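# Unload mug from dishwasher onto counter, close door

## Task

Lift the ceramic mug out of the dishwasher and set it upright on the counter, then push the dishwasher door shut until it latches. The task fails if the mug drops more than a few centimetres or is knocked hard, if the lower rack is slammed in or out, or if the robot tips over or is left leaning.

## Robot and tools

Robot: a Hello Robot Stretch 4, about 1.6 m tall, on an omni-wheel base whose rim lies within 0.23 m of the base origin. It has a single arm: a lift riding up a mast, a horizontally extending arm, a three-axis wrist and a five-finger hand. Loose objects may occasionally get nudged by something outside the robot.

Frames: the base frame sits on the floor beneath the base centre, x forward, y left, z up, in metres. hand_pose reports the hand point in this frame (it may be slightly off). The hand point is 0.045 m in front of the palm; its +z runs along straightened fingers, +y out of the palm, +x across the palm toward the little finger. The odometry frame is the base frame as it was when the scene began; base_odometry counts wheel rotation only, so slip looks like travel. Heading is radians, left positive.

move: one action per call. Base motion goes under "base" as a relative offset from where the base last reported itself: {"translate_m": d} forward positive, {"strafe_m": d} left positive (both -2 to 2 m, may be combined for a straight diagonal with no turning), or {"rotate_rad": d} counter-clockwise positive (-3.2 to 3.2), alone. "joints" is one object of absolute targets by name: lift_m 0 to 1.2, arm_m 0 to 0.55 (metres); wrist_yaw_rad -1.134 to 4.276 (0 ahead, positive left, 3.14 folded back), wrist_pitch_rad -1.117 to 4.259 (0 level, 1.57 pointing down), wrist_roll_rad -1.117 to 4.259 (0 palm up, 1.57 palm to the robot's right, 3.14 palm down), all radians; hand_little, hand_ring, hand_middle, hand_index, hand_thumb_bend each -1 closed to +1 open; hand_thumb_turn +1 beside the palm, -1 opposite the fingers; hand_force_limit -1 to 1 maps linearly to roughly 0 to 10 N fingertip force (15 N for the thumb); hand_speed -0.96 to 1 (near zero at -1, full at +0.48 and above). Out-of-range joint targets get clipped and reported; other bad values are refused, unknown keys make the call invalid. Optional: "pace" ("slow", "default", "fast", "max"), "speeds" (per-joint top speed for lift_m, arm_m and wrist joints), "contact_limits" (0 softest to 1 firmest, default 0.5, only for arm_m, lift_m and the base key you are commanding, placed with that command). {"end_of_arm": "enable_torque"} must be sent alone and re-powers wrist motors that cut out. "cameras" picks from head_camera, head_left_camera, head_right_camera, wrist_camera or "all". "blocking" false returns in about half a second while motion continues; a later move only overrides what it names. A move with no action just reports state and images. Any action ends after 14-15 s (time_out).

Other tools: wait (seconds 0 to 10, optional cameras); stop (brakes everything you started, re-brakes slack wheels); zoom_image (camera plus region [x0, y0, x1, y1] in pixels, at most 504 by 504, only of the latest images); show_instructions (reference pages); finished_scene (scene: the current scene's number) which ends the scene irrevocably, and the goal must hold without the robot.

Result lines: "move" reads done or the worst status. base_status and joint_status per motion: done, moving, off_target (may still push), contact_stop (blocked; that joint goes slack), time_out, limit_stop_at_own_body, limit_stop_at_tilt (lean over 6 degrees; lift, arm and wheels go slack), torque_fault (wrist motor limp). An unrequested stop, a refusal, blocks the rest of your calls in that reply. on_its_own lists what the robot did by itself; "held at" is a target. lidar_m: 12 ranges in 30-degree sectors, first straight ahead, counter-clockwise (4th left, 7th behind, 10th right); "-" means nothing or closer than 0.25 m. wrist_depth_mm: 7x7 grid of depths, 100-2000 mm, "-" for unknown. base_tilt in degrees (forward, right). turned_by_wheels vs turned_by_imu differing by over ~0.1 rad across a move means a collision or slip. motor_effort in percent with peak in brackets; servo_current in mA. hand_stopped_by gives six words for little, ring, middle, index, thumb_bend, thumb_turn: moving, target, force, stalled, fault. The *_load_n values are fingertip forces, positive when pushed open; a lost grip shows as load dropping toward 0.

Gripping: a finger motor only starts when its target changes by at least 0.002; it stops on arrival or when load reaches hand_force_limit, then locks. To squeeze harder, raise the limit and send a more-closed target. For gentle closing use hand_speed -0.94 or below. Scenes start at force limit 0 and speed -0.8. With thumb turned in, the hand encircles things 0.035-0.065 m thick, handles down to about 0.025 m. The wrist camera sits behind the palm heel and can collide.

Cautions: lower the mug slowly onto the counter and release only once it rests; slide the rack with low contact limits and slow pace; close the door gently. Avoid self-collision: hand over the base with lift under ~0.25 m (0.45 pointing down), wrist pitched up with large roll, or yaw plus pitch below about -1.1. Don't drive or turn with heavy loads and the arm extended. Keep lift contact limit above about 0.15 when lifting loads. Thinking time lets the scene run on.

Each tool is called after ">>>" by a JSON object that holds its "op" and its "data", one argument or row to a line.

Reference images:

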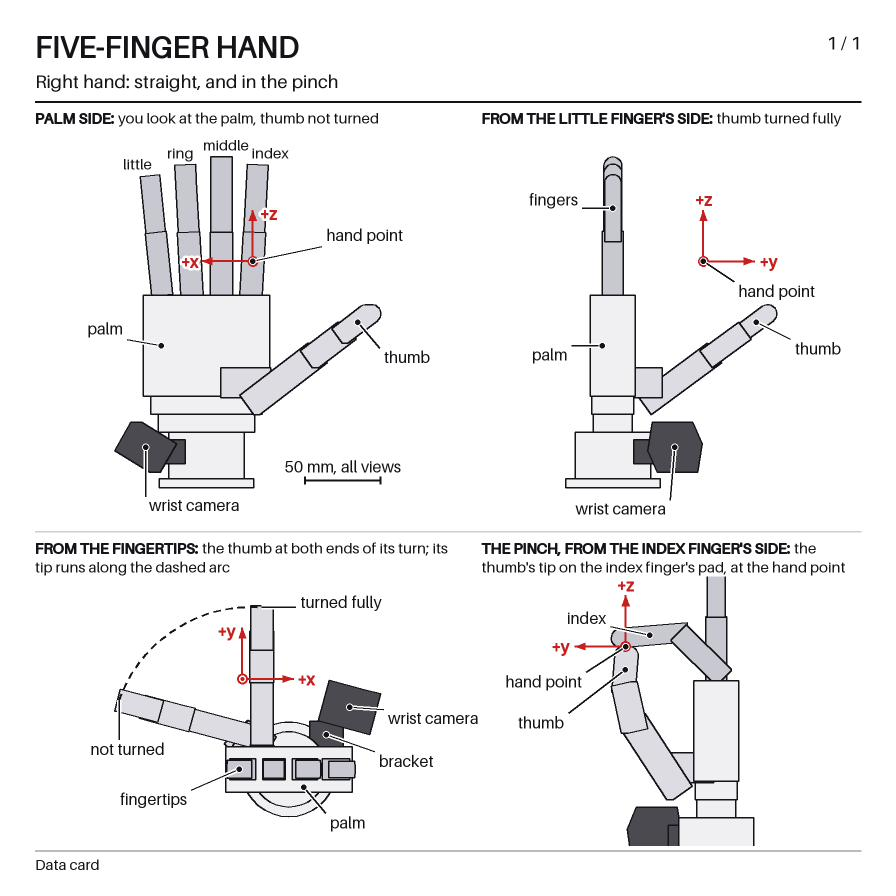

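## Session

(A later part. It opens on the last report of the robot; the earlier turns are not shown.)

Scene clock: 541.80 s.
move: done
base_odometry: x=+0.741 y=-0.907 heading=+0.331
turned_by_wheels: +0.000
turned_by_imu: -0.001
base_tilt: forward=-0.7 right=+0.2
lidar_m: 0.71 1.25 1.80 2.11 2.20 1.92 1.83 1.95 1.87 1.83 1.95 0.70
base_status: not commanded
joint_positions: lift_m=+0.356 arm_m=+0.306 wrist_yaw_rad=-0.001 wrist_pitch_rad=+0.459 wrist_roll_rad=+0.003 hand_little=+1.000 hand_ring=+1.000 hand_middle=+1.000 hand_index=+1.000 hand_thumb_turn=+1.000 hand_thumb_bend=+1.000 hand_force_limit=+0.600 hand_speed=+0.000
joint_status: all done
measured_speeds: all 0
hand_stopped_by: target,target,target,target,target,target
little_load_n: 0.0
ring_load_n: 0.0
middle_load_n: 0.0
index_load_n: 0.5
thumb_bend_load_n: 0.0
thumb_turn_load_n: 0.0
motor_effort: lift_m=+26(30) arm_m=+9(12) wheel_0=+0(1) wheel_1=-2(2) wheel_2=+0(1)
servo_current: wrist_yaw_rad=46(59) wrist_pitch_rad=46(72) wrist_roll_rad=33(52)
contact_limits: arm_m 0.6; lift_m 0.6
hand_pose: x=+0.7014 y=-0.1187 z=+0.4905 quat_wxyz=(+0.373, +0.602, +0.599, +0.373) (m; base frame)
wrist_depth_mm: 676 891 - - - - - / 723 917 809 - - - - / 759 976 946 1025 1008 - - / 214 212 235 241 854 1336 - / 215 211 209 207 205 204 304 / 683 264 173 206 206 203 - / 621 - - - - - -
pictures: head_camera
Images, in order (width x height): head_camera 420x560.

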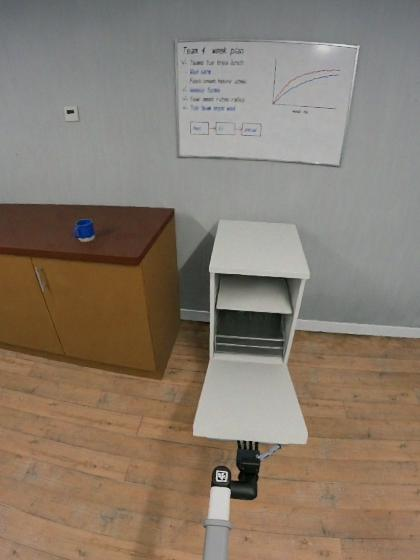

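>>> {"op": "move", "data": {
  "joints": {"arm_m": 0.349, "lift_m": 0.412, "wrist_pitch_rad": 0.52},
  "speeds": {"arm_m": 0.045, "lift_m": 0.055, "wrist_pitch_rad": 0.08},
  "contact_limits": {"arm_m": 0.6, "lift_m": 0.6}
}}

>>> {"op": "move", "data": {
  "joints": {"arm_m": 0.385, "lift_m": 0.474, "wrist_pitch_rad": 0.6},
  "speeds": {"arm_m": 0.036, "lift_m": 0.06, "wrist_pitch_rad": 0.09},
  "contact_limits": {"arm_m": 0.6, "lift_m": 0.6}
}}

>>> {"op": "move", "data": {
  "joints": {"arm_m": 0.463, "lift_m": 0.583, "wrist_pitch_rad": 0.75},
  "speeds": {"arm_m": 0.046, "lift_m": 0.06, "wrist_pitch_rad": 0.09},
  "contact_limits": {"arm_m": 0.6, "lift_m": 0.6},
  "cameras": ["head_camera"]
}}

>>> {"op": "move", "data": {
  "joints": {"arm_m": 0.524, "lift_m": 0.648, "wrist_pitch_rad": 0.85},
  "speeds": {"arm_m": 0.055, "lift_m": 0.06, "wrist_pitch_rad": 0.1},
  "contact_limits": {"arm_m": 0.6, "lift_m": 0.6},
  "cameras": ["head_camera"]
}}

Scene clock: 550.70 s.
move: done
base_odometry: x=+0.741 y=-0.907 heading=+0.331
turned_by_wheels: +0.000
turned_by_imu: -0.002
base_tilt: forward=-0.6 right=+0.2
lidar_m: 0.73 1.27 1.77 2.10 2.22 1.92 1.86 1.98 1.87 1.83 1.96 0.76
base_status: not commanded
joint_positions: lift_m=+0.411 arm_m=+0.349 wrist_yaw_rad=-0.001 wrist_pitch_rad=+0.529 wrist_roll_rad=+0.003 hand_little=+1.000 hand_ring=+1.000 hand_middle=+1.000 hand_index=+1.000 hand_thumb_turn=+1.000 hand_thumb_bend=+1.000 hand_force_limit=+0.600 hand_speed=+0.000
joint_status: all done
measured_speeds: all 0
hand_stopped_by: target,target,target,target,target,target
little_load_n: 0.0
ring_load_n: 0.0
middle_load_n: 0.0
index_load_n: 0.0
thumb_bend_load_n: 0.0
thumb_turn_load_n: -0.5
motor_effort: lift_m=+26(29) arm_m=+9(14) wheel_0=+1(2) wheel_1=-1(2) wheel_2=+0(1)
servo_current: wrist_yaw_rad=52(59) wrist_pitch_rad=52(65) wrist_roll_rad=39(52)
contact_limits: arm_m 0.6; lift_m 0.6
hand_pose: x=+0.7407 y=-0.1187 z=+0.5298 quat_wxyz=(+0.352, +0.615, +0.612, +0.352) (m; base frame)
wrist_depth_mm: 676 891 - - - - - / 691 931 1008 - - - - / 750 991 946 976 991 - - / 198 197 206 264 831 1281 - / 199 196 195 193 191 190 1182 / 691 249 173 192 191 189 - / 647 - - - - - -
pictures: none

Scene clock: 552.23 s.
move: done
base_odometry: x=+0.741 y=-0.907 heading=+0.331
turned_by_wheels: +0.000
turned_by_imu: -0.001
base_tilt: forward=-0.6 right=+0.1
lidar_m: 0.73 1.28 1.79 2.10 2.20 1.94 1.86 1.95 1.90 1.82 1.96 0.80
base_status: not commanded
joint_positions: lift_m=+0.473 arm_m=+0.385 wrist_yaw_rad=-0.001 wrist_pitch_rad=+0.609 wrist_roll_rad=+0.003 hand_little=+1.000 hand_ring=+1.000 hand_middle=+1.000 hand_index=+1.000 hand_thumb_turn=+1.000 hand_thumb_bend=+1.000 hand_force_limit=+0.600 hand_speed=+0.000
joint_status: all done
measured_speeds: all 0
hand_stopped_by: target,target,target,target,target,target
little_load_n: 0.0
ring_load_n: 0.5
middle_load_n: 0.0
index_load_n: 0.0
thumb_bend_load_n: 0.0
thumb_turn_load_n: 0.0
motor_effort: lift_m=+26(28) arm_m=+9(13) wheel_0=+1(2) wheel_1=-1(2) wheel_2=+0(1)
servo_current: wrist_yaw_rad=46(59) wrist_pitch_rad=59(72) wrist_roll_rad=26(59)
contact_limits: arm_m 0.6; lift_m 0.6
hand_pose: x=+0.7712 y=-0.1187 z=+0.5743 quat_wxyz=(+0.327, +0.628, +0.626, +0.327) (m; base frame)
wrist_depth_mm: 676 878 - - - - - / 683 946 1008 1160 - - - / 741 991 931 946 991 - - / 198 196 206 263 831 1255 1281 / 198 196 194 192 191 188 1160 / 715 250 174 192 190 189 - / 676 - - - - - -
pictures: none

Scene clock: 554.53 s.
move: done
base_odometry: x=+0.741 y=-0.907 heading=+0.331
turned_by_wheels: +0.000
turned_by_imu: -0.001
base_tilt: forward=-0.6 right=+0.0
lidar_m: 0.80 1.26 1.77 2.13 2.21 1.93 1.85 1.92 1.90 1.84 1.94 0.84
base_status: not commanded
joint_positions: lift_m=+0.582 arm_m=+0.462 wrist_yaw_rad=-0.001 wrist_pitch_rad=+0.758 wrist_roll_rad=+0.002 hand_little=+1.000 hand_ring=+1.000 hand_middle=+1.000 hand_index=+1.000 hand_thumb_turn=+1.000 hand_thumb_bend=+1.000 hand_force_limit=+0.600 hand_speed=+0.000
joint_status: all done
measured_speeds: all 0
hand_stopped_by: target,target,target,target,target,target
little_load_n: 0.5
ring_load_n: 0.5
middle_load_n: 0.0
index_load_n: 0.0
thumb_bend_load_n: 0.0
thumb_turn_load_n: 0.0
motor_effort: lift_m=+27(29) arm_m=+10(13) wheel_0=+1(2) wheel_1=-1(2) wheel_2=-1(1)
servo_current: wrist_yaw_rad=52(59) wrist_pitch_rad=46(72) wrist_roll_rad=33(59)
contact_limits: arm_m 0.6; lift_m 0.6
hand_pose: x=+0.8354 y=-0.1187 z=+0.6521 quat_wxyz=(+0.280, +0.651, +0.648, +0.280) (m; base frame)
wrist_depth_mm: 668 891 - - - 603 - / 676 931 1025 1060 1060 - - / 723 991 960 904 904 - - / 201 199 211 310 820 1205 1229 / 200 198 197 194 192 191 294 / 768 251 173 194 192 191 - / 723 - - - - - -
pictures: head_camera
Images, in order (width x height): head_camera 420x560.

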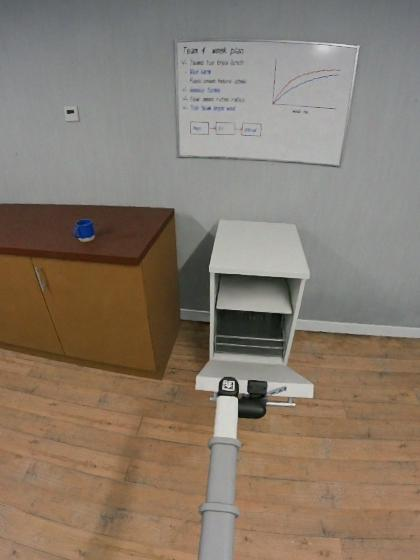

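Scene clock: 556.10 s.
move: done
base_odometry: x=+0.741 y=-0.907 heading=+0.331
turned_by_wheels: +0.000
turned_by_imu: -0.001
base_tilt: forward=-0.6 right=+0.2
lidar_m: 0.86 1.26 1.79 2.08 2.21 1.94 1.87 1.94 1.90 1.83 1.92 0.89
base_status: not commanded
joint_positions: lift_m=+0.647 arm_m=+0.523 wrist_yaw_rad=-0.001 wrist_pitch_rad=+0.858 wrist_roll_rad=+0.002 hand_little=+1.000 hand_ring=+1.000 hand_middle=+1.000 hand_index=+1.000 hand_thumb_turn=+1.000 hand_thumb_bend=+1.000 hand_force_limit=+0.600 hand_speed=+0.000
joint_status: all done
measured_speeds: all 0
hand_stopped_by: target,target,target,target,target,target
little_load_n: 0.0
ring_load_n: 0.5
middle_load_n: 0.0
index_load_n: 0.0
thumb_bend_load_n: 0.0
thumb_turn_load_n: 0.0
motor_effort: lift_m=+26(30) arm_m=+10(12) wheel_0=+1(2) wheel_1=-1(2) wheel_2=-1(1)
servo_current: wrist_yaw_rad=46(59) wrist_pitch_rad=52(65) wrist_roll_rad=33(52)
contact_limits: arm_m 0.6; lift_m 0.6
hand_pose: x=+0.8845 y=-0.1187 z=+0.6975 quat_wxyz=(+0.247, +0.664, +0.661, +0.247) (m; base frame)
wrist_depth_mm: 668 878 - - - 603 - / 668 917 960 1025 1008 - - / 715 991 946 878 878 1255 - / 202 200 249 293 809 1160 1182 / 202 200 197 196 194 192 325 / 809 253 139 195 194 192 - / 750 - - - - - -
pictures: head_camera
Images, in order (width x height): head_camera 420x560.

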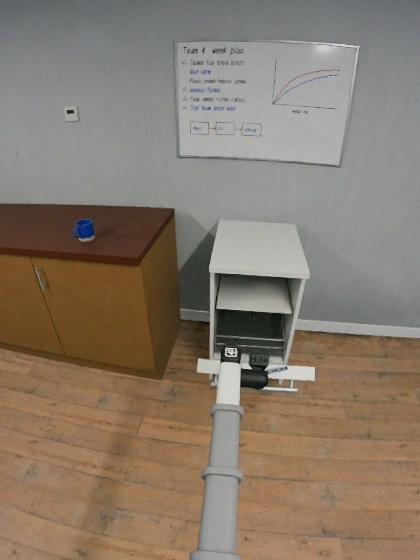

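>>> {"op": "move", "data": {
  "base": {"translate_m": 0.15},
  "joints": {"arm_m": 0.476, "lift_m": 0.734, "wrist_pitch_rad": 1.0},
  "speeds": {"arm_m": 0.03, "lift_m": 0.055, "wrist_pitch_rad": 0.1},
  "pace": "slow",
  "contact_limits": {"arm_m": 0.6, "lift_m": 0.6, "translate_m": 0.6}
}}

>>> {"op": "move", "data": {
  "base": {"translate_m": 0.15},
  "joints": {"arm_m": 0.481, "lift_m": 0.822, "wrist_pitch_rad": 1.2},
  "speeds": {"arm_m": 0.03, "lift_m": 0.055, "wrist_pitch_rad": 0.12},
  "pace": "slow",
  "contact_limits": {"arm_m": 0.6, "lift_m": 0.6, "translate_m": 0.6},
  "cameras": ["head_camera"]
}}

>>> {"op": "move", "data": {
  "base": {"translate_m": 0.15},
  "joints": {"arm_m": 0.50, "lift_m": 0.878, "wrist_pitch_rad": 1.4},
  "speeds": {"arm_m": 0.03, "lift_m": 0.035, "wrist_pitch_rad": 0.12},
  "pace": "slow",
  "contact_limits": {"arm_m": 0.6, "lift_m": 0.6, "translate_m": 0.6}
}}

>>> {"op": "move", "data": {
  "joints": {"arm_m": 0.36}
}}

>>> {"op": "move", "data": {
  "joints": {"arm_m": 0.2, "lift_m": 0.72, "wrist_pitch_rad": 0.0, "hand_index": -0.9, "hand_middle": -0.9, "hand_ring": -0.9, "hand_little": -0.9}
}}

>>> {"op": "move", "data": {
  "joints": {"lift_m": 0.555},
  "cameras": ["head_camera"]
}}

Scene clock: 566.30 s.
move: done
base_odometry: x=+0.883 y=-0.858 heading=+0.331
turned_by_wheels: +0.000
turned_by_imu: -0.003
base_tilt: forward=-0.7 right=+0.2
lidar_m: 0.75 1.12 1.53 2.15 2.21 2.10 2.00 2.13 1.90 1.83 1.95 0.78
base_status: done
joint_positions: lift_m=+0.734 arm_m=+0.476 wrist_yaw_rad=-0.001 wrist_pitch_rad=+1.009 wrist_roll_rad=+0.002 hand_little=+1.000 hand_ring=+1.000 hand_middle=+1.000 hand_index=+1.000 hand_thumb_turn=+1.000 hand_thumb_bend=+1.000 hand_force_limit=+0.600 hand_speed=+0.000
joint_status: all done
measured_speeds: all 0
hand_stopped_by: target,target,target,target,target,target
little_load_n: 0.0
ring_load_n: 0.5
middle_load_n: 0.0
index_load_n: 0.0
thumb_bend_load_n: 0.0
thumb_turn_load_n: 0.0
motor_effort: lift_m=+24(31) arm_m=-6(9) wheel_0=+3(5) wheel_1=+5(11) wheel_2=-5(11)
servo_current: wrist_yaw_rad=52(59) wrist_pitch_rad=52(85) wrist_roll_rad=39(59)
contact_limits: arm_m 0.6; lift_m 0.6; translate_m 0.6
hand_pose: x=+0.8159 y=-0.1186 z=+0.7565 quat_wxyz=(+0.196, +0.681, +0.678, +0.196) (m; base frame)
wrist_depth_mm: 668 878 - - - 559 - / 661 904 946 976 960 544 - / 699 976 891 866 891 1182 1229 / 206 204 222 338 809 1098 1118 / 205 204 202 199 198 196 300 / 854 256 139 199 197 196 - / 809 - - - - - -
pictures: none

Scene clock: 569.07 s.
move: done
base_odometry: x=+1.025 y=-0.809 heading=+0.331
turned_by_wheels: +0.000
turned_by_imu: -0.002
base_tilt: forward=-0.7 right=+0.1
lidar_m: 0.69 0.98 1.34 2.17 2.20 2.23 2.15 2.29 1.91 1.85 1.95 0.73
base_status: done
joint_positions: lift_m=+0.822 arm_m=+0.480 wrist_yaw_rad=-0.001 wrist_pitch_rad=+1.207 wrist_roll_rad=+0.002 hand_little=+1.000 hand_ring=+1.000 hand_middle=+1.000 hand_index=+1.000 hand_thumb_turn=+1.000 hand_thumb_bend=+1.000 hand_force_limit=+0.600 hand_speed=+0.000
joint_status: all done
measured_speeds: all 0
hand_stopped_by: target,target,target,target,target,target
little_load_n: 0.0
ring_load_n: 0.5
middle_load_n: 0.0
index_load_n: 0.0
thumb_bend_load_n: 0.0
thumb_turn_load_n: 0.0
motor_effort: lift_m=+23(30) arm_m=+10(12) wheel_0=+2(5) wheel_1=+2(10) wheel_2=-7(10)
servo_current: wrist_yaw_rad=52(59) wrist_pitch_rad=52(78) wrist_roll_rad=46(65)
contact_limits: arm_m 0.6; lift_m 0.6; translate_m 0.6
hand_pose: x=+0.7860 y=-0.1186 z=+0.8143 quat_wxyz=(+0.128, +0.697, +0.694, +0.128) (m; base frame)
wrist_depth_mm: 661 788 525 - - - - / 661 891 750 854 517 508 - / 691 976 842 831 831 1118 1138 / 210 208 256 415 798 1060 1060 / 210 207 205 202 200 198 304 / 904 260 139 202 200 198 - / 878 - - - - - -
pictures: head_camera
Images, in order (width x height): head_camera 420x560.

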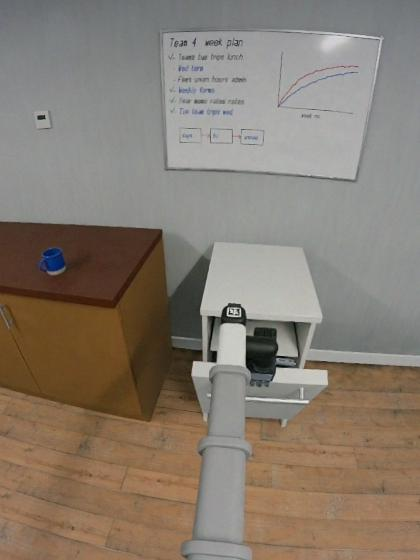

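Scene clock: 571.83 s.
move: done
base_odometry: x=+1.166 y=-0.761 heading=+0.331
turned_by_wheels: +0.000
turned_by_imu: -0.002
base_tilt: forward=-0.8 right=+0.1
lidar_m: 0.66 0.85 1.10 2.48 2.21 2.38 2.31 2.44 1.91 1.85 1.94 0.69
base_status: done
joint_positions: lift_m=+0.878 arm_m=+0.499 wrist_yaw_rad=-0.001 wrist_pitch_rad=+1.407 wrist_roll_rad=+0.002 hand_little=+1.000 hand_ring=+1.000 hand_middle=+1.000 hand_index=+1.000 hand_thumb_turn=+1.000 hand_thumb_bend=+1.000 hand_force_limit=+0.600 hand_speed=+0.000
joint_status: all done
measured_speeds: all 0
hand_stopped_by: target,target,target,target,target,target
little_load_n: 0.0
ring_load_n: 0.5
middle_load_n: 0.5
index_load_n: 0.0
thumb_bend_load_n: 0.0
thumb_turn_load_n: 0.0
motor_effort: lift_m=+23(29) arm_m=+10(13) wheel_0=+2(6) wheel_1=+3(9) wheel_2=-5(11)
servo_current: wrist_yaw_rad=52(59) wrist_pitch_rad=39(85) wrist_roll_rad=26(52)
contact_limits: arm_m 0.6; lift_m 0.6; translate_m 0.6
hand_pose: x=+0.7655 y=-0.1185 z=+0.8472 quat_wxyz=(+0.058, +0.706, +0.703, +0.058) (m; base frame)
wrist_depth_mm: 195 187 184 182 180 180 - / 647 445 484 480 191 182 - / 683 931 809 798 788 473 382 / 213 211 301 544 778 1008 1025 / 213 210 208 205 203 200 267 / 991 263 169 204 203 201 - / 960 - - - - - -
pictures: none

Scene clock: 573.30 s.
move: done
base_odometry: x=+1.166 y=-0.761 heading=+0.331
turned_by_wheels: +0.000
turned_by_imu: +0.000
base_tilt: forward=-0.7 right=+0.1
lidar_m: 0.65 0.81 1.08 2.50 2.22 2.38 2.31 2.43 1.90 1.85 1.93 0.68
base_status: not commanded
joint_positions: lift_m=+0.878 arm_m=+0.360 wrist_yaw_rad=-0.001 wrist_pitch_rad=+1.403 wrist_roll_rad=+0.002 hand_little=+1.000 hand_ring=+1.000 hand_middle=+1.000 hand_index=+1.000 hand_thumb_turn=+1.000 hand_thumb_bend=+1.000 hand_force_limit=+0.600 hand_speed=+0.000
joint_status: all done
measured_speeds: all 0
hand_stopped_by: target,target,target,target,target,target
little_load_n: 0.0
ring_load_n: 0.0
middle_load_n: 0.0
index_load_n: 0.0
thumb_bend_load_n: 0.0
thumb_turn_load_n: 0.0
motor_effort: lift_m=+23(23) arm_m=-9(10) wheel_0=+2(3) wheel_1=+3(3) wheel_2=-2(5)
servo_current: wrist_yaw_rad=46(59) wrist_pitch_rad=39(52) wrist_roll_rad=46(52)
contact_limits: lift_m 0.6; translate_m 0.6
hand_pose: x=+0.6276 y=-0.1185 z=+0.8477 quat_wxyz=(+0.059, +0.706, +0.703, +0.059) (m; base frame)
wrist_depth_mm: 243 240 237 235 231 229 - / 634 293 289 263 235 229 227 / 768 809 293 353 336 319 276 / 1060 1025 1042 1042 1025 279 1008 / 1008 1008 1008 991 1008 991 991 / 991 976 174 216 976 976 - / 960 - - - - - -
pictures: none

Scene clock: 575.03 s.
move: done
base_odometry: x=+1.166 y=-0.761 heading=+0.331
turned_by_wheels: +0.000
turned_by_imu: -0.001
base_tilt: forward=-0.7 right=+0.1
lidar_m: 0.65 0.82 1.09 2.49 2.22 2.38 2.28 2.45 1.93 1.85 1.93 0.68
base_status: not commanded
joint_positions: lift_m=+0.720 arm_m=+0.200 wrist_yaw_rad=-0.001 wrist_pitch_rad=+0.009 wrist_roll_rad=+0.002 hand_little=-0.900 hand_ring=-0.900 hand_middle=-0.900 hand_index=-0.900 hand_thumb_turn=+1.000 hand_thumb_bend=+1.000 hand_force_limit=+0.600 hand_speed=+0.000
joint_status: all done
measured_speeds: all 0
hand_stopped_by: target,target,target,target,target,target
little_load_n: 0.0
ring_load_n: 0.0
middle_load_n: 0.0
index_load_n: 0.0
thumb_bend_load_n: 0.0
thumb_turn_load_n: 0.0
motor_effort: lift_m=+14(24) arm_m=-9(10) wheel_0=+2(2) wheel_1=+3(4) wheel_2=-2(3)
servo_current: wrist_yaw_rad=52(59) wrist_pitch_rad=59(189) wrist_roll_rad=46(59)
contact_limits: translate_m 0.6
hand_pose: x=+0.5932 y=-0.1187 z=+0.9567 quat_wxyz=(+0.498, +0.503, +0.501, +0.498) (m; base frame)
wrist_depth_mm: - - - - - - - / - - - - - - - / - - - - - - - / 715 891 127 116 - - - / 723 521 145 131 123 - - / 715 404 144 145 147 - - / - - - - - - -
pictures: none

Scene clock: 576.80 s.
move: done
base_odometry: x=+1.166 y=-0.761 heading=+0.331
turned_by_wheels: +0.000
turned_by_imu: -0.001
base_tilt: forward=-0.6 right=+0.1
lidar_m: 0.63 0.85 1.11 2.48 2.21 2.39 2.30 2.42 1.90 1.86 1.92 0.68
base_status: not commanded
joint_positions: lift_m=+0.555 arm_m=+0.200 wrist_yaw_rad=-0.001 wrist_pitch_rad=+0.009 wrist_roll_rad=+0.002 hand_little=-0.900 hand_ring=-0.900 hand_middle=-0.900 hand_index=-0.900 hand_thumb_turn=+1.000 hand_thumb_bend=+1.000 hand_force_limit=+0.600 hand_speed=+0.000
joint_status: all done
measured_speeds: all 0
hand_stopped_by: target,target,target,target,target,target
little_load_n: 0.0
ring_load_n: 0.0
middle_load_n: 0.0
index_load_n: 0.0
thumb_bend_load_n: 0.0
thumb_turn_load_n: 0.0
motor_effort: lift_m=+14(16) arm_m=-9(9) wheel_0=+2(2) wheel_1=+3(3) wheel_2=-2(3)
servo_current: wrist_yaw_rad=46(59) wrist_pitch_rad=59(59) wrist_roll_rad=39(46)
contact_limits: translate_m 0.6
hand_pose: x=+0.5932 y=-0.1187 z=+0.7918 quat_wxyz=(+0.498, +0.503, +0.501, +0.498) (m; base frame)
wrist_depth_mm: - - - - - - - / 640 - - - - - - / 654 413 407 404 - - - / 297 291 286 307 399 394 - / 303 251 145 131 129 282 279 / 314 307 145 145 237 286 - / - - - - - - -
pictures: head_camera
Images, in order (width x height): head_camera 420x560.

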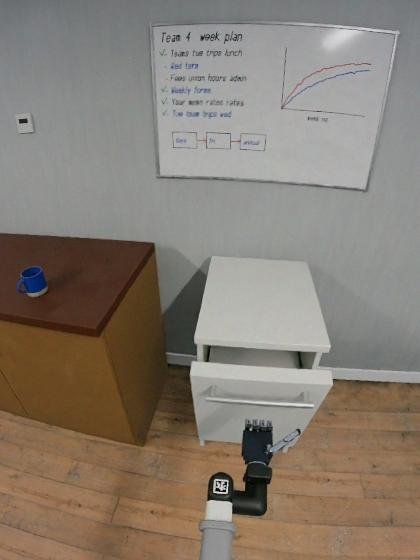

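>>> {"op": "move", "data": {
  "joints": {"arm_m": 0.33},
  "speeds": {"arm_m": 0.06},
  "contact_limits": {"arm_m": 0.6}
}}

>>> {"op": "move", "data": {
  "joints": {"arm_m": 0.40},
  "speeds": {"arm_m": 0.04},
  "contact_limits": {"arm_m": 0.9},
  "cameras": ["head_camera"]
}}

>>> {"op": "zoom_image", "data": {
  "camera": "head_camera",
  "region": [180, 240, 360, 440]
}}

Scene clock: 583.70 s.
move: done
base_odometry: x=+1.166 y=-0.761 heading=+0.331
turned_by_wheels: +0.000
turned_by_imu: -0.002
base_tilt: forward=-0.6 right=+0.2
lidar_m: 0.70 0.84 1.09 2.48 2.21 2.39 2.31 2.40 1.91 1.84 1.92 0.75
base_status: not commanded
joint_positions: lift_m=+0.555 arm_m=+0.329 wrist_yaw_rad=-0.001 wrist_pitch_rad=+0.000 wrist_roll_rad=+0.002 hand_little=-0.900 hand_ring=-0.900 hand_middle=-0.900 hand_index=-0.900 hand_thumb_turn=+1.000 hand_thumb_bend=+1.000 hand_force_limit=+0.600 hand_speed=+0.000
joint_status: all done
measured_speeds: all 0
hand_stopped_by: target,target,target,target,target,target
little_load_n: -1.0
ring_load_n: 0.0
middle_load_n: 0.0
index_load_n: 0.0
thumb_bend_load_n: 0.0
thumb_turn_load_n: 0.0
motor_effort: lift_m=+14(15) arm_m=+11(14) wheel_0=+2(2) wheel_1=+3(3) wheel_2=-2(3)
servo_current: wrist_yaw_rad=39(59) wrist_pitch_rad=33(59) wrist_roll_rad=39(52)
contact_limits: arm_m 0.6; translate_m 0.6
hand_pose: x=+0.7215 y=-0.1187 z=+0.7937 quat_wxyz=(+0.500, +0.501, +0.499, +0.500) (m; base frame)
wrist_depth_mm: - - - - - - - / - - - - - - - / 282 281 278 277 - - - / 212 211 208 274 273 272 271 / 213 211 146 131 132 204 203 / 162 158 145 145 206 206 - / - - - - - - -
pictures: none

Scene clock: 585.90 s.
move: done
base_odometry: x=+1.166 y=-0.761 heading=+0.329
turned_by_wheels: -0.002
turned_by_imu: +0.018
base_tilt: forward=-1.0 right=+0.2
lidar_m: 0.77 0.85 1.13 2.21 2.20 2.39 2.27 2.45 1.89 1.84 1.92 0.82
base_status: not commanded
joint_positions: lift_m=+0.555 arm_m=+0.399 wrist_yaw_rad=-0.017 wrist_pitch_rad=-0.006 wrist_roll_rad=+0.002 hand_little=-0.901 hand_ring=-0.900 hand_middle=-0.900 hand_index=-0.900 hand_thumb_turn=+1.000 hand_thumb_bend=+1.000 hand_force_limit=+0.600 hand_speed=+0.000
joint_status: all done
measured_speeds: all 0
hand_stopped_by: target,target,target,target,target,target
little_load_n: -7.5
ring_load_n: 0.0
middle_load_n: 0.0
index_load_n: 0.0
thumb_bend_load_n: 0.0
thumb_turn_load_n: 0.0
motor_effort: lift_m=+14(15) arm_m=+19(32) wheel_0=+2(5) wheel_1=+1(6) wheel_2=-24(25)
servo_current: wrist_yaw_rad=98(117) wrist_pitch_rad=46(52) wrist_roll_rad=39(52)
contact_limits: arm_m 0.9; translate_m 0.6
hand_pose: x=+0.7886 y=-0.1220 z=+0.7950 quat_wxyz=(+0.505, +0.503, +0.494, +0.498) (m; base frame)
wrist_depth_mm: - - - - - - - / - - - - - - - / 218 219 217 217 217 - - / 216 216 216 216 216 216 215 / 213 214 146 131 129 213 213 / 211 158 144 145 164 211 - / 210 - - - - - -
pictures: head_camera
Images, in order (width x height): head_camera 420x560.

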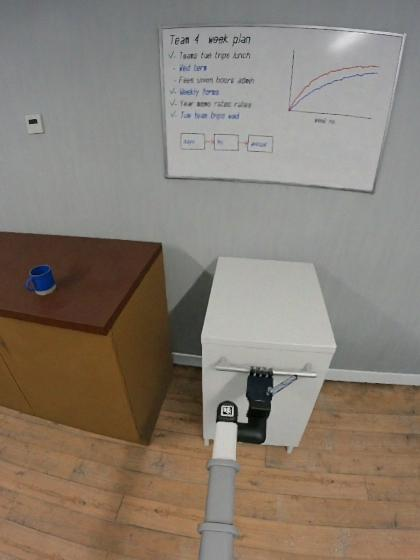

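Scaled by 2.520 from the camera's 420x560 image, which has a finer 1200x1600 frame.

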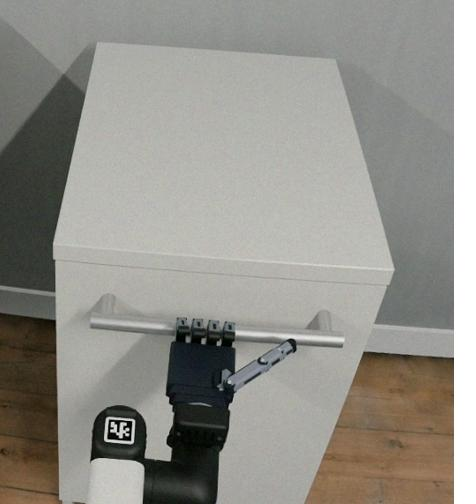

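>>> {"op": "move", "data": {
  "joints": {"arm_m": 0.2},
  "speeds": {"arm_m": 0.1},
  "cameras": ["head_camera", "wrist_camera"]
}}

>>> {"op": "zoom_image", "data": {
  "camera": "head_camera",
  "region": [190, 320, 350, 400]
}}

Scene clock: 593.03 s.
move: done
base_odometry: x=+1.166 y=-0.761 heading=+0.331
turned_by_wheels: +0.002
turned_by_imu: -0.002
base_tilt: forward=-0.7 right=+0.1
lidar_m: 0.74 0.85 1.12 2.23 2.21 2.38 2.31 2.47 1.93 1.86 1.90 0.76
base_status: not commanded
joint_positions: lift_m=+0.555 arm_m=+0.200 wrist_yaw_rad=-0.002 wrist_pitch_rad=+0.002 wrist_roll_rad=+0.002 hand_little=-0.900 hand_ring=-0.900 hand_middle=-0.900 hand_index=-0.900 hand_thumb_turn=+1.000 hand_thumb_bend=+1.000 hand_force_limit=+0.600 hand_speed=+0.000
joint_status: all done
measured_speeds: all 0
hand_stopped_by: target,target,target,target,target,target
little_load_n: 0.0
ring_load_n: 0.0
middle_load_n: 0.0
index_load_n: 0.0
thumb_bend_load_n: 0.0
thumb_turn_load_n: 0.0
motor_effort: lift_m=+15(15) arm_m=-9(15) wheel_0=-1(5) wheel_1=+0(3) wheel_2=+0(24)
servo_current: wrist_yaw_rad=39(91) wrist_pitch_rad=39(46) wrist_roll_rad=46(52)
contact_limits: translate_m 0.6
hand_pose: x=+0.5928 y=-0.1188 z=+0.7932 quat_wxyz=(+0.499, +0.502, +0.500, +0.500) (m; base frame)
wrist_depth_mm: - - - - - - - / 597 - - - - - - / 647 788 413 - - - - / 668 778 410 404 397 392 - / 683 413 147 131 124 389 - / 699 410 144 145 392 392 - / 715 - - - - - -
pictures: head_camera, wrist_camera
Images, in order (width x height): head_camera 420x560, wrist_camera 616x392.

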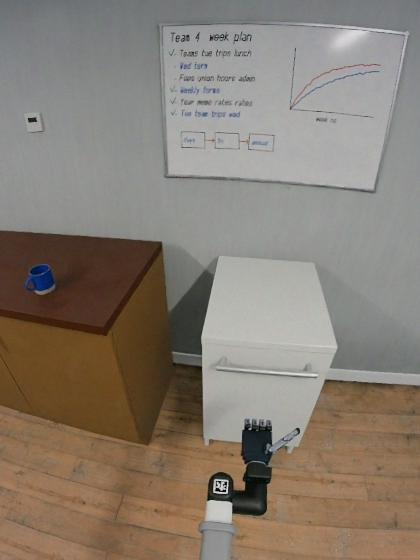

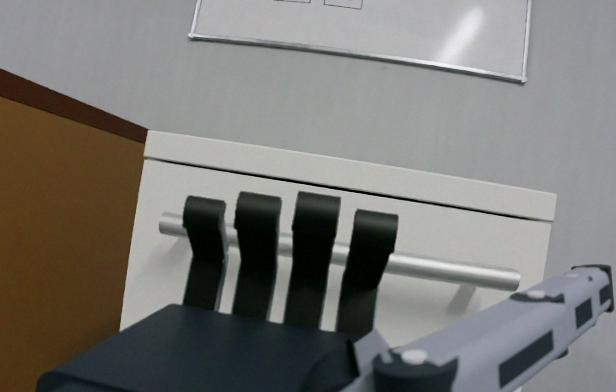

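Scaled by 3.150 from the camera's 420x560 image, which has a finer 1200x1600 frame.

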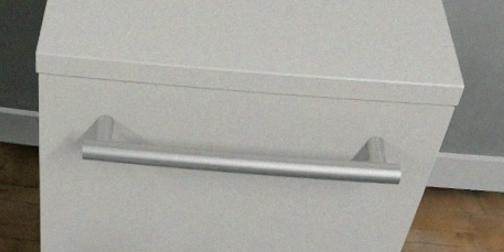

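>>> {"op": "zoom_image", "data": {
  "camera": "head_camera",
  "region": [180, 240, 360, 440]
}}

>>> {"op": "zoom_image", "data": {
  "camera": "wrist_camera",
  "region": [110, 110, 360, 260]
}}

>>> {"op": "zoom_image", "data": {
  "camera": "wrist_camera",
  "region": [400, 150, 600, 300]
}}

Scaled by 2.520 from the camera's 420x560 image, which has a finer 1200x1600 frame.

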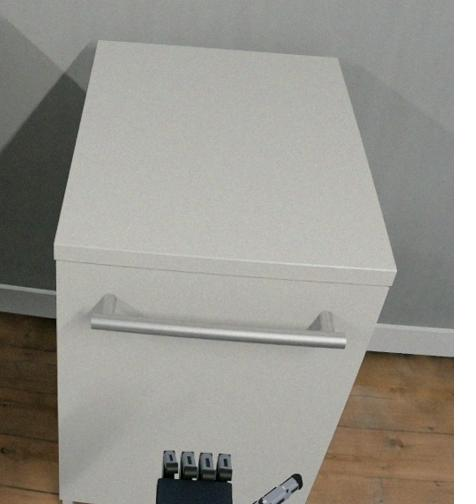

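Scaled by 2.016.

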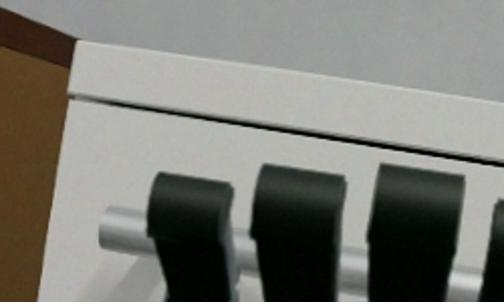

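Scaled by 2.520.

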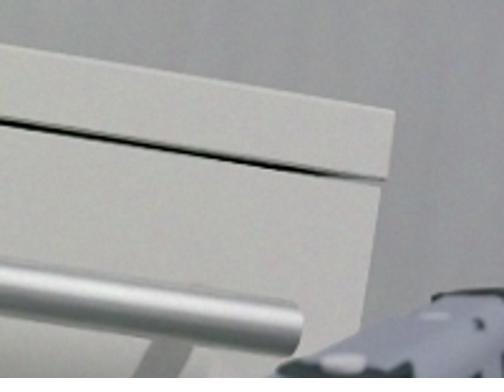

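>>> {"op": "move", "data": {
  "joints": {"arm_m": 0.37},
  "speeds": {"arm_m": 0.1},
  "contact_limits": {"arm_m": 0.2}
}}

>>> {"op": "move", "data": {
  "joints": {"arm_m": 0.412},
  "speeds": {"arm_m": 0.04},
  "contact_limits": {"arm_m": 0.9}
}}

>>> {"op": "move", "data": {
  "joints": {"arm_m": 0.2},
  "speeds": {"arm_m": 0.15},
  "cameras": ["head_camera", "wrist_camera"]
}}

>>> {"op": "zoom_image", "data": {
  "camera": "head_camera",
  "region": [180, 240, 360, 440]
}}

Scene clock: 616.93 s.
move: done
base_odometry: x=+1.166 y=-0.761 heading=+0.331
turned_by_wheels: +0.000
turned_by_imu: -0.002
base_tilt: forward=-0.6 right=+0.1
lidar_m: 0.78 0.86 1.13 2.20 2.21 2.36 2.32 2.45 1.91 1.84 1.87 0.77
base_status: not commanded
joint_positions: lift_m=+0.555 arm_m=+0.370 wrist_yaw_rad=-0.002 wrist_pitch_rad=+0.002 wrist_roll_rad=+0.002 hand_little=-0.900 hand_ring=-0.900 hand_middle=-0.900 hand_index=-0.900 hand_thumb_turn=+1.000 hand_thumb_bend=+1.000 hand_force_limit=+0.600 hand_speed=+0.000
joint_status: all done
measured_speeds: all 0
hand_stopped_by: target,target,target,target,target,target
little_load_n: 0.0
ring_load_n: 0.0
middle_load_n: 0.0
index_load_n: 0.0
thumb_bend_load_n: 0.0
thumb_turn_load_n: 0.0
motor_effort: lift_m=+15(15) arm_m=+9(10) wheel_0=+0(1) wheel_1=+0(1) wheel_2=+0(1)
servo_current: wrist_yaw_rad=52(59) wrist_pitch_rad=39(46) wrist_roll_rad=46(59)
contact_limits: arm_m 0.2; translate_m 0.6
hand_pose: x=+0.7618 y=-0.1188 z=+0.7932 quat_wxyz=(+0.499, +0.502, +0.500, +0.500) (m; base frame)
wrist_depth_mm: - - - - - - - / 549 242 - - - - - / 246 242 237 234 230 227 - / 244 240 236 231 229 226 223 / 189 185 147 131 129 224 222 / 241 237 144 145 173 174 - / 240 - - - - - -
pictures: none

Scene clock: 618.37 s.
move: done
base_odometry: x=+1.166 y=-0.761 heading=+0.330
turned_by_wheels: -0.001
turned_by_imu: +0.020
base_tilt: forward=-1.5 right=+0.6
lidar_m: 0.77 0.86 1.19 2.17 2.21 2.33 2.28 2.46 1.89 1.84 1.88 0.82
base_status: not commanded
joint_positions: lift_m=+0.555 arm_m=+0.410 wrist_yaw_rad=-0.020 wrist_pitch_rad=-0.001 wrist_roll_rad=+0.002 hand_little=-0.901 hand_ring=-0.900 hand_middle=-0.900 hand_index=-0.900 hand_thumb_turn=+1.000 hand_thumb_bend=+1.000 hand_force_limit=+0.600 hand_speed=+0.000
joint_status: all done
measured_speeds: all 0
hand_stopped_by: target,target,target,target,target,target
little_load_n: -5.5
ring_load_n: 0.0
middle_load_n: 0.0
index_load_n: 0.0
thumb_bend_load_n: 0.0
thumb_turn_load_n: 0.0
on_its_own: wrist_yaw_rad is at rest, and its servo_current (117 mA) is outside its rest range (0 to 104 mA)
motor_effort: lift_m=+15(15) arm_m=+23(32) wheel_0=+2(6) wheel_1=+3(6) wheel_2=-24(25)
servo_current: wrist_yaw_rad=117(124) wrist_pitch_rad=39(46) wrist_roll_rad=52(52)
contact_limits: arm_m 0.9; translate_m 0.6
hand_pose: x=+0.8001 y=-0.1228 z=+0.7939 quat_wxyz=(+0.505, +0.505, +0.494, +0.496) (m; base frame)
wrist_depth_mm: - - - - - - - / - - - - - - - / 219 218 216 215 215 - - / 216 215 215 213 214 213 211 / 213 213 146 131 129 211 210 / 211 157 145 145 208 208 - / - - - - - - -
pictures: none

Scene clock: 620.43 s.
move: done
base_odometry: x=+1.166 y=-0.761 heading=+0.331
turned_by_wheels: +0.001
turned_by_imu: -0.007
base_tilt: forward=-0.6 right=+0.1
lidar_m: 0.75 0.85 1.16 2.21 2.21 2.36 2.29 2.46 1.91 1.85 1.89 0.78
base_status: not commanded
joint_positions: lift_m=+0.555 arm_m=+0.200 wrist_yaw_rad=-0.002 wrist_pitch_rad=+0.003 wrist_roll_rad=+0.002 hand_little=-0.900 hand_ring=-0.900 hand_middle=-0.900 hand_index=-0.900 hand_thumb_turn=+1.000 hand_thumb_bend=+1.000 hand_force_limit=+0.600 hand_speed=+0.000
joint_status: all done
measured_speeds: all 0
hand_stopped_by: target,target,target,target,target,target
little_load_n: 0.0
ring_load_n: 0.0
middle_load_n: 0.0
index_load_n: 0.0
thumb_bend_load_n: 0.0
thumb_turn_load_n: 0.0
motor_effort: lift_m=+16(16) arm_m=-9(20) wheel_0=-1(2) wheel_1=-1(4) wheel_2=+0(25)
servo_current: wrist_yaw_rad=52(124) wrist_pitch_rad=39(59) wrist_roll_rad=33(52)
contact_limits: translate_m 0.6
hand_pose: x=+0.5928 y=-0.1187 z=+0.7930 quat_wxyz=(+0.499, +0.502, +0.500, +0.499) (m; base frame)
wrist_depth_mm: - - - - - - - / 609 - - - - - - / 627 788 415 - - - - / 654 798 413 404 399 394 389 / 676 778 147 131 124 392 387 / 683 788 144 145 392 392 - / 699 - - - - - -
pictures: head_camera, wrist_camera
Images, in order (width x height): head_camera 420x560, wrist_camera 616x392.

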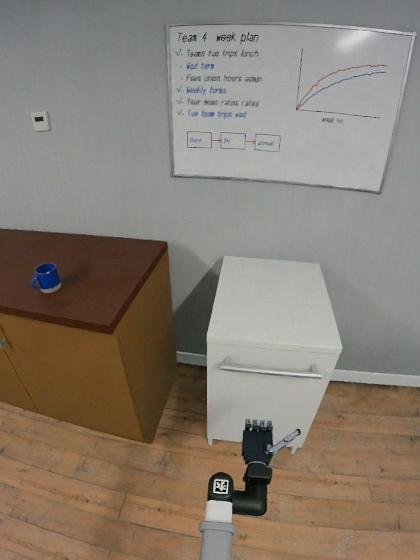

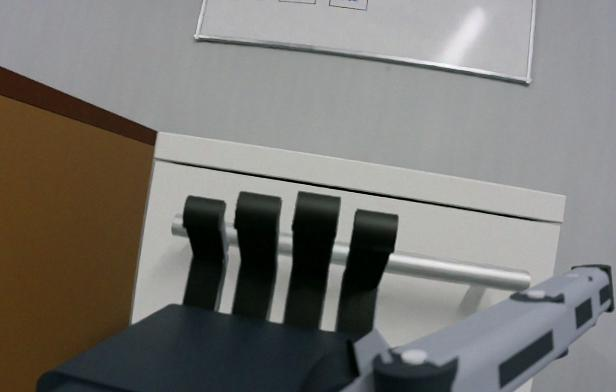

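Scaled by 2.520 from the camera's 420x560 image, which has a finer 1200x1600 frame.

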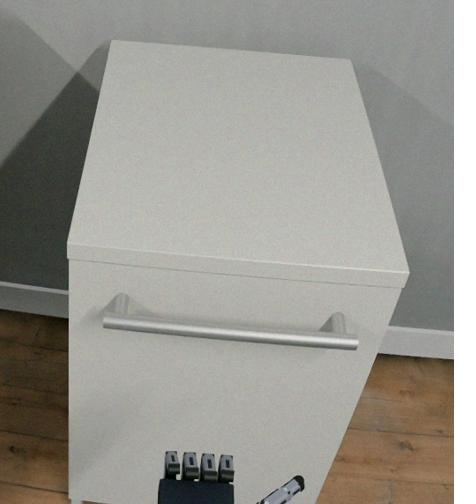

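>>> {"op": "move", "data": {
  "joints": {"lift_m": 0.70, "wrist_roll_rad": 3.14, "wrist_yaw_rad": -0.035, "hand_speed": 0.2, "hand_index": 0, "hand_middle": 0, "hand_ring": 0, "hand_little": 0, "hand_thumb_turn": -1}
}}

>>> {"op": "move", "data": {
  "joints": {"arm_m": 0.403},
  "speeds": {"arm_m": 0.15},
  "contact_limits": {"arm_m": 0.1}
}}

>>> {"op": "move", "data": {
  "joints": {"lift_m": 0.612},
  "speeds": {"lift_m": 0.08},
  "contact_limits": {"lift_m": 0.2},
  "cameras": ["head_camera", "wrist_camera"]
}}

>>> {"op": "move", "data": {
  "joints": {"arm_m": 0.365},
  "speeds": {"arm_m": 0.03},
  "contact_limits": {"arm_m": 0.1},
  "cameras": ["head_camera"]
}}

Scene clock: 640.37 s.
move: done
base_odometry: x=+1.166 y=-0.761 heading=+0.331
turned_by_wheels: +0.000
turned_by_imu: -0.002
base_tilt: forward=-0.7 right=+0.1
lidar_m: 0.76 0.85 1.15 2.17 2.19 2.34 2.29 2.44 1.89 1.86 1.87 0.80
base_status: not commanded
joint_positions: lift_m=+0.700 arm_m=+0.200 wrist_yaw_rad=-0.033 wrist_pitch_rad=+0.003 wrist_roll_rad=+3.137 hand_little=+0.000 hand_ring=+0.000 hand_middle=+0.000 hand_index=+0.000 hand_thumb_turn=-1.000 hand_thumb_bend=+1.000 hand_force_limit=+0.600 hand_speed=+0.200
joint_status: all done
measured_speeds: all 0
hand_stopped_by: target,target,target,target,target,target
little_load_n: 0.0
ring_load_n: 0.0
middle_load_n: 0.0
index_load_n: 0.0
thumb_bend_load_n: 0.0
thumb_turn_load_n: 0.0
motor_effort: lift_m=+24(27) arm_m=-9(9) wheel_0=-1(1) wheel_1=-1(1) wheel_2=+0(1)
servo_current: wrist_yaw_rad=46(72) wrist_pitch_rad=39(46) wrist_roll_rad=33(98)
contact_limits: translate_m 0.6
hand_pose: x=+0.5907 y=-0.0641 z=+0.8170 quat_wxyz=(-0.490, +0.493, -0.508, +0.509) (m; base frame)
wrist_depth_mm: - 436 430 424 421 415 866 / - 430 424 421 123 410 831 / - 424 418 413 - 407 798 / - 421 418 415 - 404 768 / - - 174 173 - 402 732 / - - 139 158 - - 691 / - - - - - - -
pictures: none

Scene clock: 642.37 s.
move: done
base_odometry: x=+1.166 y=-0.761 heading=+0.331
turned_by_wheels: +0.000
turned_by_imu: -0.001
base_tilt: forward=-0.6 right=+0.2
lidar_m: 0.78 0.84 1.17 2.21 2.23 2.36 2.29 2.48 1.92 1.86 1.90 0.81
base_status: not commanded
joint_positions: lift_m=+0.700 arm_m=+0.403 wrist_yaw_rad=-0.033 wrist_pitch_rad=+0.003 wrist_roll_rad=+3.137 hand_little=+0.000 hand_ring=+0.000 hand_middle=+0.000 hand_index=+0.000 hand_thumb_turn=-1.000 hand_thumb_bend=+1.000 hand_force_limit=+0.600 hand_speed=+0.200
joint_status: all done
measured_speeds: all 0
hand_stopped_by: target,target,target,target,target,target
little_load_n: 0.0
ring_load_n: 0.0
middle_load_n: 0.0
index_load_n: 0.0
thumb_bend_load_n: 0.0
thumb_turn_load_n: 0.0
motor_effort: lift_m=+24(24) arm_m=+9(11) wheel_0=-1(1) wheel_1=+0(1) wheel_2=+0(1)
servo_current: wrist_yaw_rad=46(59) wrist_pitch_rad=33(52) wrist_roll_rad=39(52)
contact_limits: arm_m 0.1; translate_m 0.6
hand_pose: x=+0.7927 y=-0.0641 z=+0.8170 quat_wxyz=(-0.490, +0.493, -0.508, +0.509) (m; base frame)
wrist_depth_mm: 166 160 158 157 210 208 - / 217 215 212 209 153 153 152 / 214 213 211 208 205 204 203 / 213 211 208 206 - 203 202 / - - 176 173 - 200 199 / - - 139 158 - - - / - - - - - - -
pictures: none

Scene clock: 644.00 s.
move: done
base_odometry: x=+1.166 y=-0.761 heading=+0.331
turned_by_wheels: +0.000
turned_by_imu: -0.001
base_tilt: forward=-0.7 right=+0.2
lidar_m: 0.76 0.83 1.17 2.19 2.20 2.35 2.30 2.45 1.90 1.86 1.88 0.80
base_status: not commanded
joint_positions: lift_m=+0.612 arm_m=+0.403 wrist_yaw_rad=-0.033 wrist_pitch_rad=+0.003 wrist_roll_rad=+3.138 hand_little=+0.000 hand_ring=+0.000 hand_middle=+0.000 hand_index=+0.000 hand_thumb_turn=-1.000 hand_thumb_bend=+1.000 hand_force_limit=+0.600 hand_speed=+0.200
joint_status: all done
measured_speeds: all 0
hand_stopped_by: target,target,target,target,target,target
little_load_n: 0.0
ring_load_n: 0.0
middle_load_n: 0.0
index_load_n: 1.0
thumb_bend_load_n: 0.0
thumb_turn_load_n: 0.0
motor_effort: lift_m=+14(22) arm_m=+8(9) wheel_0=-1(2) wheel_1=-1(1) wheel_2=+0(1)
servo_current: wrist_yaw_rad=52(52) wrist_pitch_rad=39(46) wrist_roll_rad=33(52)
contact_limits: arm_m 0.1; lift_m 0.2; translate_m 0.6
hand_pose: x=+0.7928 y=-0.0641 z=+0.7298 quat_wxyz=(-0.490, +0.493, -0.508, +0.508) (m; base frame)
wrist_depth_mm: 218 216 213 211 209 208 - / 217 215 211 210 206 206 - / 214 212 210 208 204 204 202 / 157 209 208 206 - 202 200 / 210 207 153 152 - 200 198 / 208 206 155 160 - 149 - / - - - - - 196 -
pictures: head_camera, wrist_camera
Images, in order (width x height): head_camera 420x560, wrist_camera 616x392.

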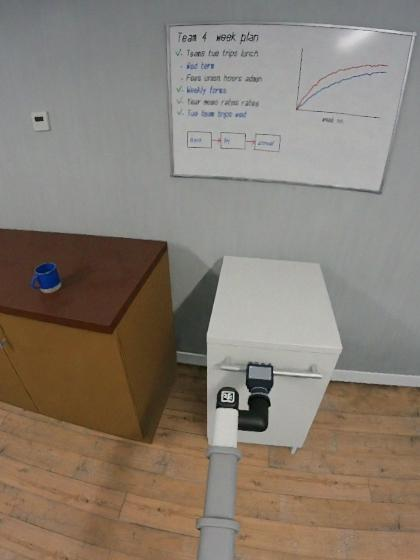

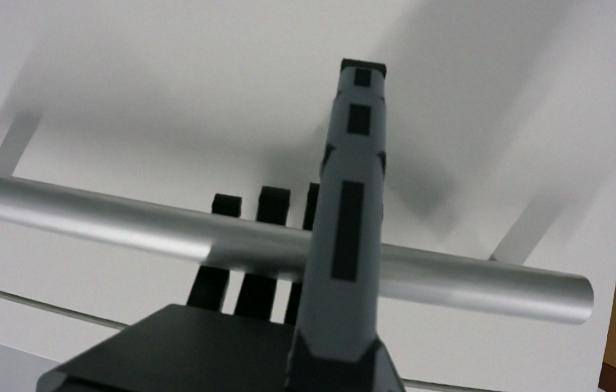

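Scene clock: 644.53 s.
move: contact_stop
base_odometry: x=+1.167 y=-0.761 heading=+0.331
turned_by_wheels: +0.000
turned_by_imu: -0.001
base_tilt: forward=-0.6 right=+0.2
lidar_m: 0.76 0.86 1.14 2.19 2.20 2.36 2.29 2.47 1.92 1.85 1.89 0.77
base_status: not commanded
joint_positions: lift_m=+0.612 arm_m=+0.400 wrist_yaw_rad=-0.032 wrist_pitch_rad=+0.002 wrist_roll_rad=+3.138 hand_little=+0.000 hand_ring=+0.000 hand_middle=+0.000 hand_index=+0.001 hand_thumb_turn=-1.000 hand_thumb_bend=+1.000 hand_force_limit=+0.600 hand_speed=+0.200
joint_status: arm_m contact_stop (moved -0.002 of -0.038)
measured_speeds: all 0
hand_stopped_by: target,target,target,target,target,target
little_load_n: 0.0
ring_load_n: 2.0
middle_load_n: 3.0
index_load_n: 6.5
thumb_bend_load_n: 0.0
thumb_turn_load_n: 0.0
on_its_own: arm_m is slack since a contact_stop (your +0.365 is given up)
motor_effort: lift_m=+15(15) arm_m=+0(19) wheel_0=-8(8) wheel_1=-3(3) wheel_2=+8(8)
servo_current: wrist_yaw_rad=46(52) wrist_pitch_rad=39(46) wrist_roll_rad=39(52)
contact_limits: arm_m 0.1; lift_m 0.2; translate_m 0.6
hand_pose: x=+0.7906 y=-0.0640 z=+0.7297 quat_wxyz=(-0.490, +0.493, -0.508, +0.508) (m; base frame)
wrist_depth_mm: 218 216 213 212 211 208 - / 216 214 213 210 207 206 - / 214 212 210 208 205 204 203 / 156 163 208 206 - 202 201 / 209 207 153 152 - 201 200 / 208 206 155 160 - 150 - / - - - - - 197 -
pictures: head_camera
Images, in order (width x height): head_camera 420x560.

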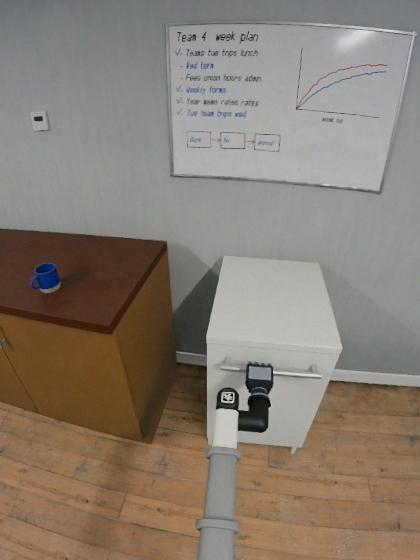

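>>> {"op": "move", "data": {
  "joints": {"arm_m": 0.402},
  "speeds": {"arm_m": 0.03}
}}

>>> {"op": "move", "data": {
  "joints": {"lift_m": 0.70},
  "speeds": {"lift_m": 0.12}
}}

>>> {"op": "move", "data": {
  "joints": {"arm_m": 0.25},
  "cameras": ["head_camera"]
}}

Scene clock: 651.23 s.
move: done
base_odometry: x=+1.167 y=-0.761 heading=+0.331
turned_by_wheels: +0.000
turned_by_imu: -0.001
base_tilt: forward=-0.7 right=+0.1
lidar_m: 0.77 0.85 1.15 2.23 2.20 2.34 2.29 2.46 1.90 1.84 1.89 0.79
base_status: not commanded
joint_positions: lift_m=+0.612 arm_m=+0.402 wrist_yaw_rad=-0.032 wrist_pitch_rad=+0.002 wrist_roll_rad=+3.138 hand_little=+0.000 hand_ring=+0.000 hand_middle=+0.000 hand_index=+0.001 hand_thumb_turn=-1.000 hand_thumb_bend=+1.000 hand_force_limit=+0.600 hand_speed=+0.200
joint_status: all done
measured_speeds: all 0
hand_stopped_by: target,target,target,target,target,target
little_load_n: 0.0
ring_load_n: 0.5
middle_load_n: 0.0
index_load_n: 3.0
thumb_bend_load_n: 0.0
thumb_turn_load_n: 0.0
motor_effort: lift_m=+15(15) arm_m=+6(7) wheel_0=-4(8) wheel_1=-3(3) wheel_2=+4(8)
servo_current: wrist_yaw_rad=39(52) wrist_pitch_rad=39(46) wrist_roll_rad=46(52)
contact_limits: lift_m 0.2; translate_m 0.6
hand_pose: x=+0.7920 y=-0.0640 z=+0.7297 quat_wxyz=(-0.490, +0.493, -0.508, +0.508) (m; base frame)
wrist_depth_mm: 218 216 214 212 210 208 - / 216 213 212 210 206 206 - / 214 212 210 208 204 204 202 / 156 163 207 206 - 202 201 / 210 207 153 152 - 200 199 / 208 206 155 160 - 149 - / - - - - - 196 -
pictures: none

Scene clock: 652.63 s.
move: done
base_odometry: x=+1.167 y=-0.761 heading=+0.331
turned_by_wheels: +0.000
turned_by_imu: -0.001
base_tilt: forward=-0.6 right=+0.1
lidar_m: 0.78 0.86 1.14 2.19 2.22 2.37 2.30 2.47 1.90 1.86 1.86 0.79
base_status: not commanded
joint_positions: lift_m=+0.700 arm_m=+0.402 wrist_yaw_rad=-0.033 wrist_pitch_rad=+0.004 wrist_roll_rad=+3.138 hand_little=+0.000 hand_ring=+0.000 hand_middle=+0.000 hand_index=+0.000 hand_thumb_turn=-1.000 hand_thumb_bend=+1.000 hand_force_limit=+0.600 hand_speed=+0.200
joint_status: all done
measured_speeds: all 0
hand_stopped_by: target,target,target,target,target,target
little_load_n: 0.0
ring_load_n: 0.0
middle_load_n: 0.0
index_load_n: 0.0
thumb_bend_load_n: 0.0
thumb_turn_load_n: 0.0
motor_effort: lift_m=+24(27) arm_m=+5(6) wheel_0=-2(5) wheel_1=-2(3) wheel_2=+1(5)
servo_current: wrist_yaw_rad=46(59) wrist_pitch_rad=39(52) wrist_roll_rad=39(46)
contact_limits: translate_m 0.6
hand_pose: x=+0.7920 y=-0.0641 z=+0.8167 quat_wxyz=(-0.490, +0.494, -0.508, +0.508) (m; base frame)
wrist_depth_mm: 166 161 158 159 211 208 - / 218 215 213 210 153 154 153 / 215 213 212 210 205 205 203 / 213 211 209 207 - 203 201 / - - 176 173 - 201 199 / - - 139 157 - - - / - - - - - - -
pictures: none

Scene clock: 654.17 s.
move: done
base_odometry: x=+1.167 y=-0.761 heading=+0.331
turned_by_wheels: +0.000
turned_by_imu: -0.001
base_tilt: forward=-0.6 right=+0.2
lidar_m: 0.77 0.84 1.15 2.20 2.17 2.35 2.29 2.46 1.90 1.84 1.88 0.79
base_status: not commanded
joint_positions: lift_m=+0.700 arm_m=+0.250 wrist_yaw_rad=-0.033 wrist_pitch_rad=+0.004 wrist_roll_rad=+3.138 hand_little=+0.000 hand_ring=+0.000 hand_middle=+0.000 hand_index=+0.000 hand_thumb_turn=-1.000 hand_thumb_bend=+1.000 hand_force_limit=+0.600 hand_speed=+0.200
joint_status: all done
measured_speeds: all 0
hand_stopped_by: target,target,target,target,target,target
little_load_n: 0.0
ring_load_n: 0.0
middle_load_n: 0.0
index_load_n: 0.0
thumb_bend_load_n: 0.0
thumb_turn_load_n: 0.0
motor_effort: lift_m=+24(24) arm_m=-9(11) wheel_0=-2(3) wheel_1=-3(3) wheel_2=+1(1)
servo_current: wrist_yaw_rad=46(59) wrist_pitch_rad=46(46) wrist_roll_rad=46(52)
contact_limits: translate_m 0.6
hand_pose: x=+0.6406 y=-0.0641 z=+0.8167 quat_wxyz=(-0.490, +0.494, -0.508, +0.508) (m; base frame)
wrist_depth_mm: - 384 377 375 368 362 768 / - 379 375 370 123 359 759 / - 375 366 315 105 355 778 / - 373 368 362 - 351 750 / - - 174 173 - 347 741 / - - 139 157 - - 691 / - - - - - - -
pictures: head_camera
Images, in order (width x height): head_camera 420x560.

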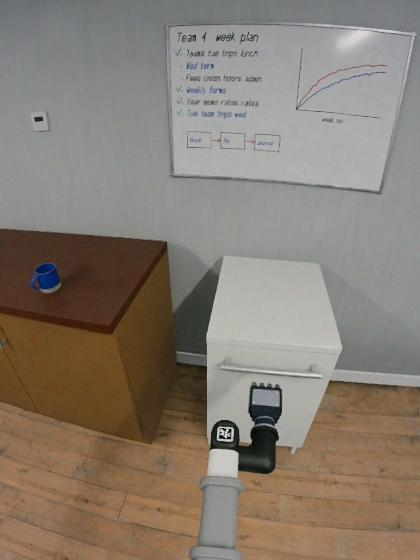

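>>> {"op": "finished_scene", "data": {
  "scene": 2
}}

The scene is finished: the task was done.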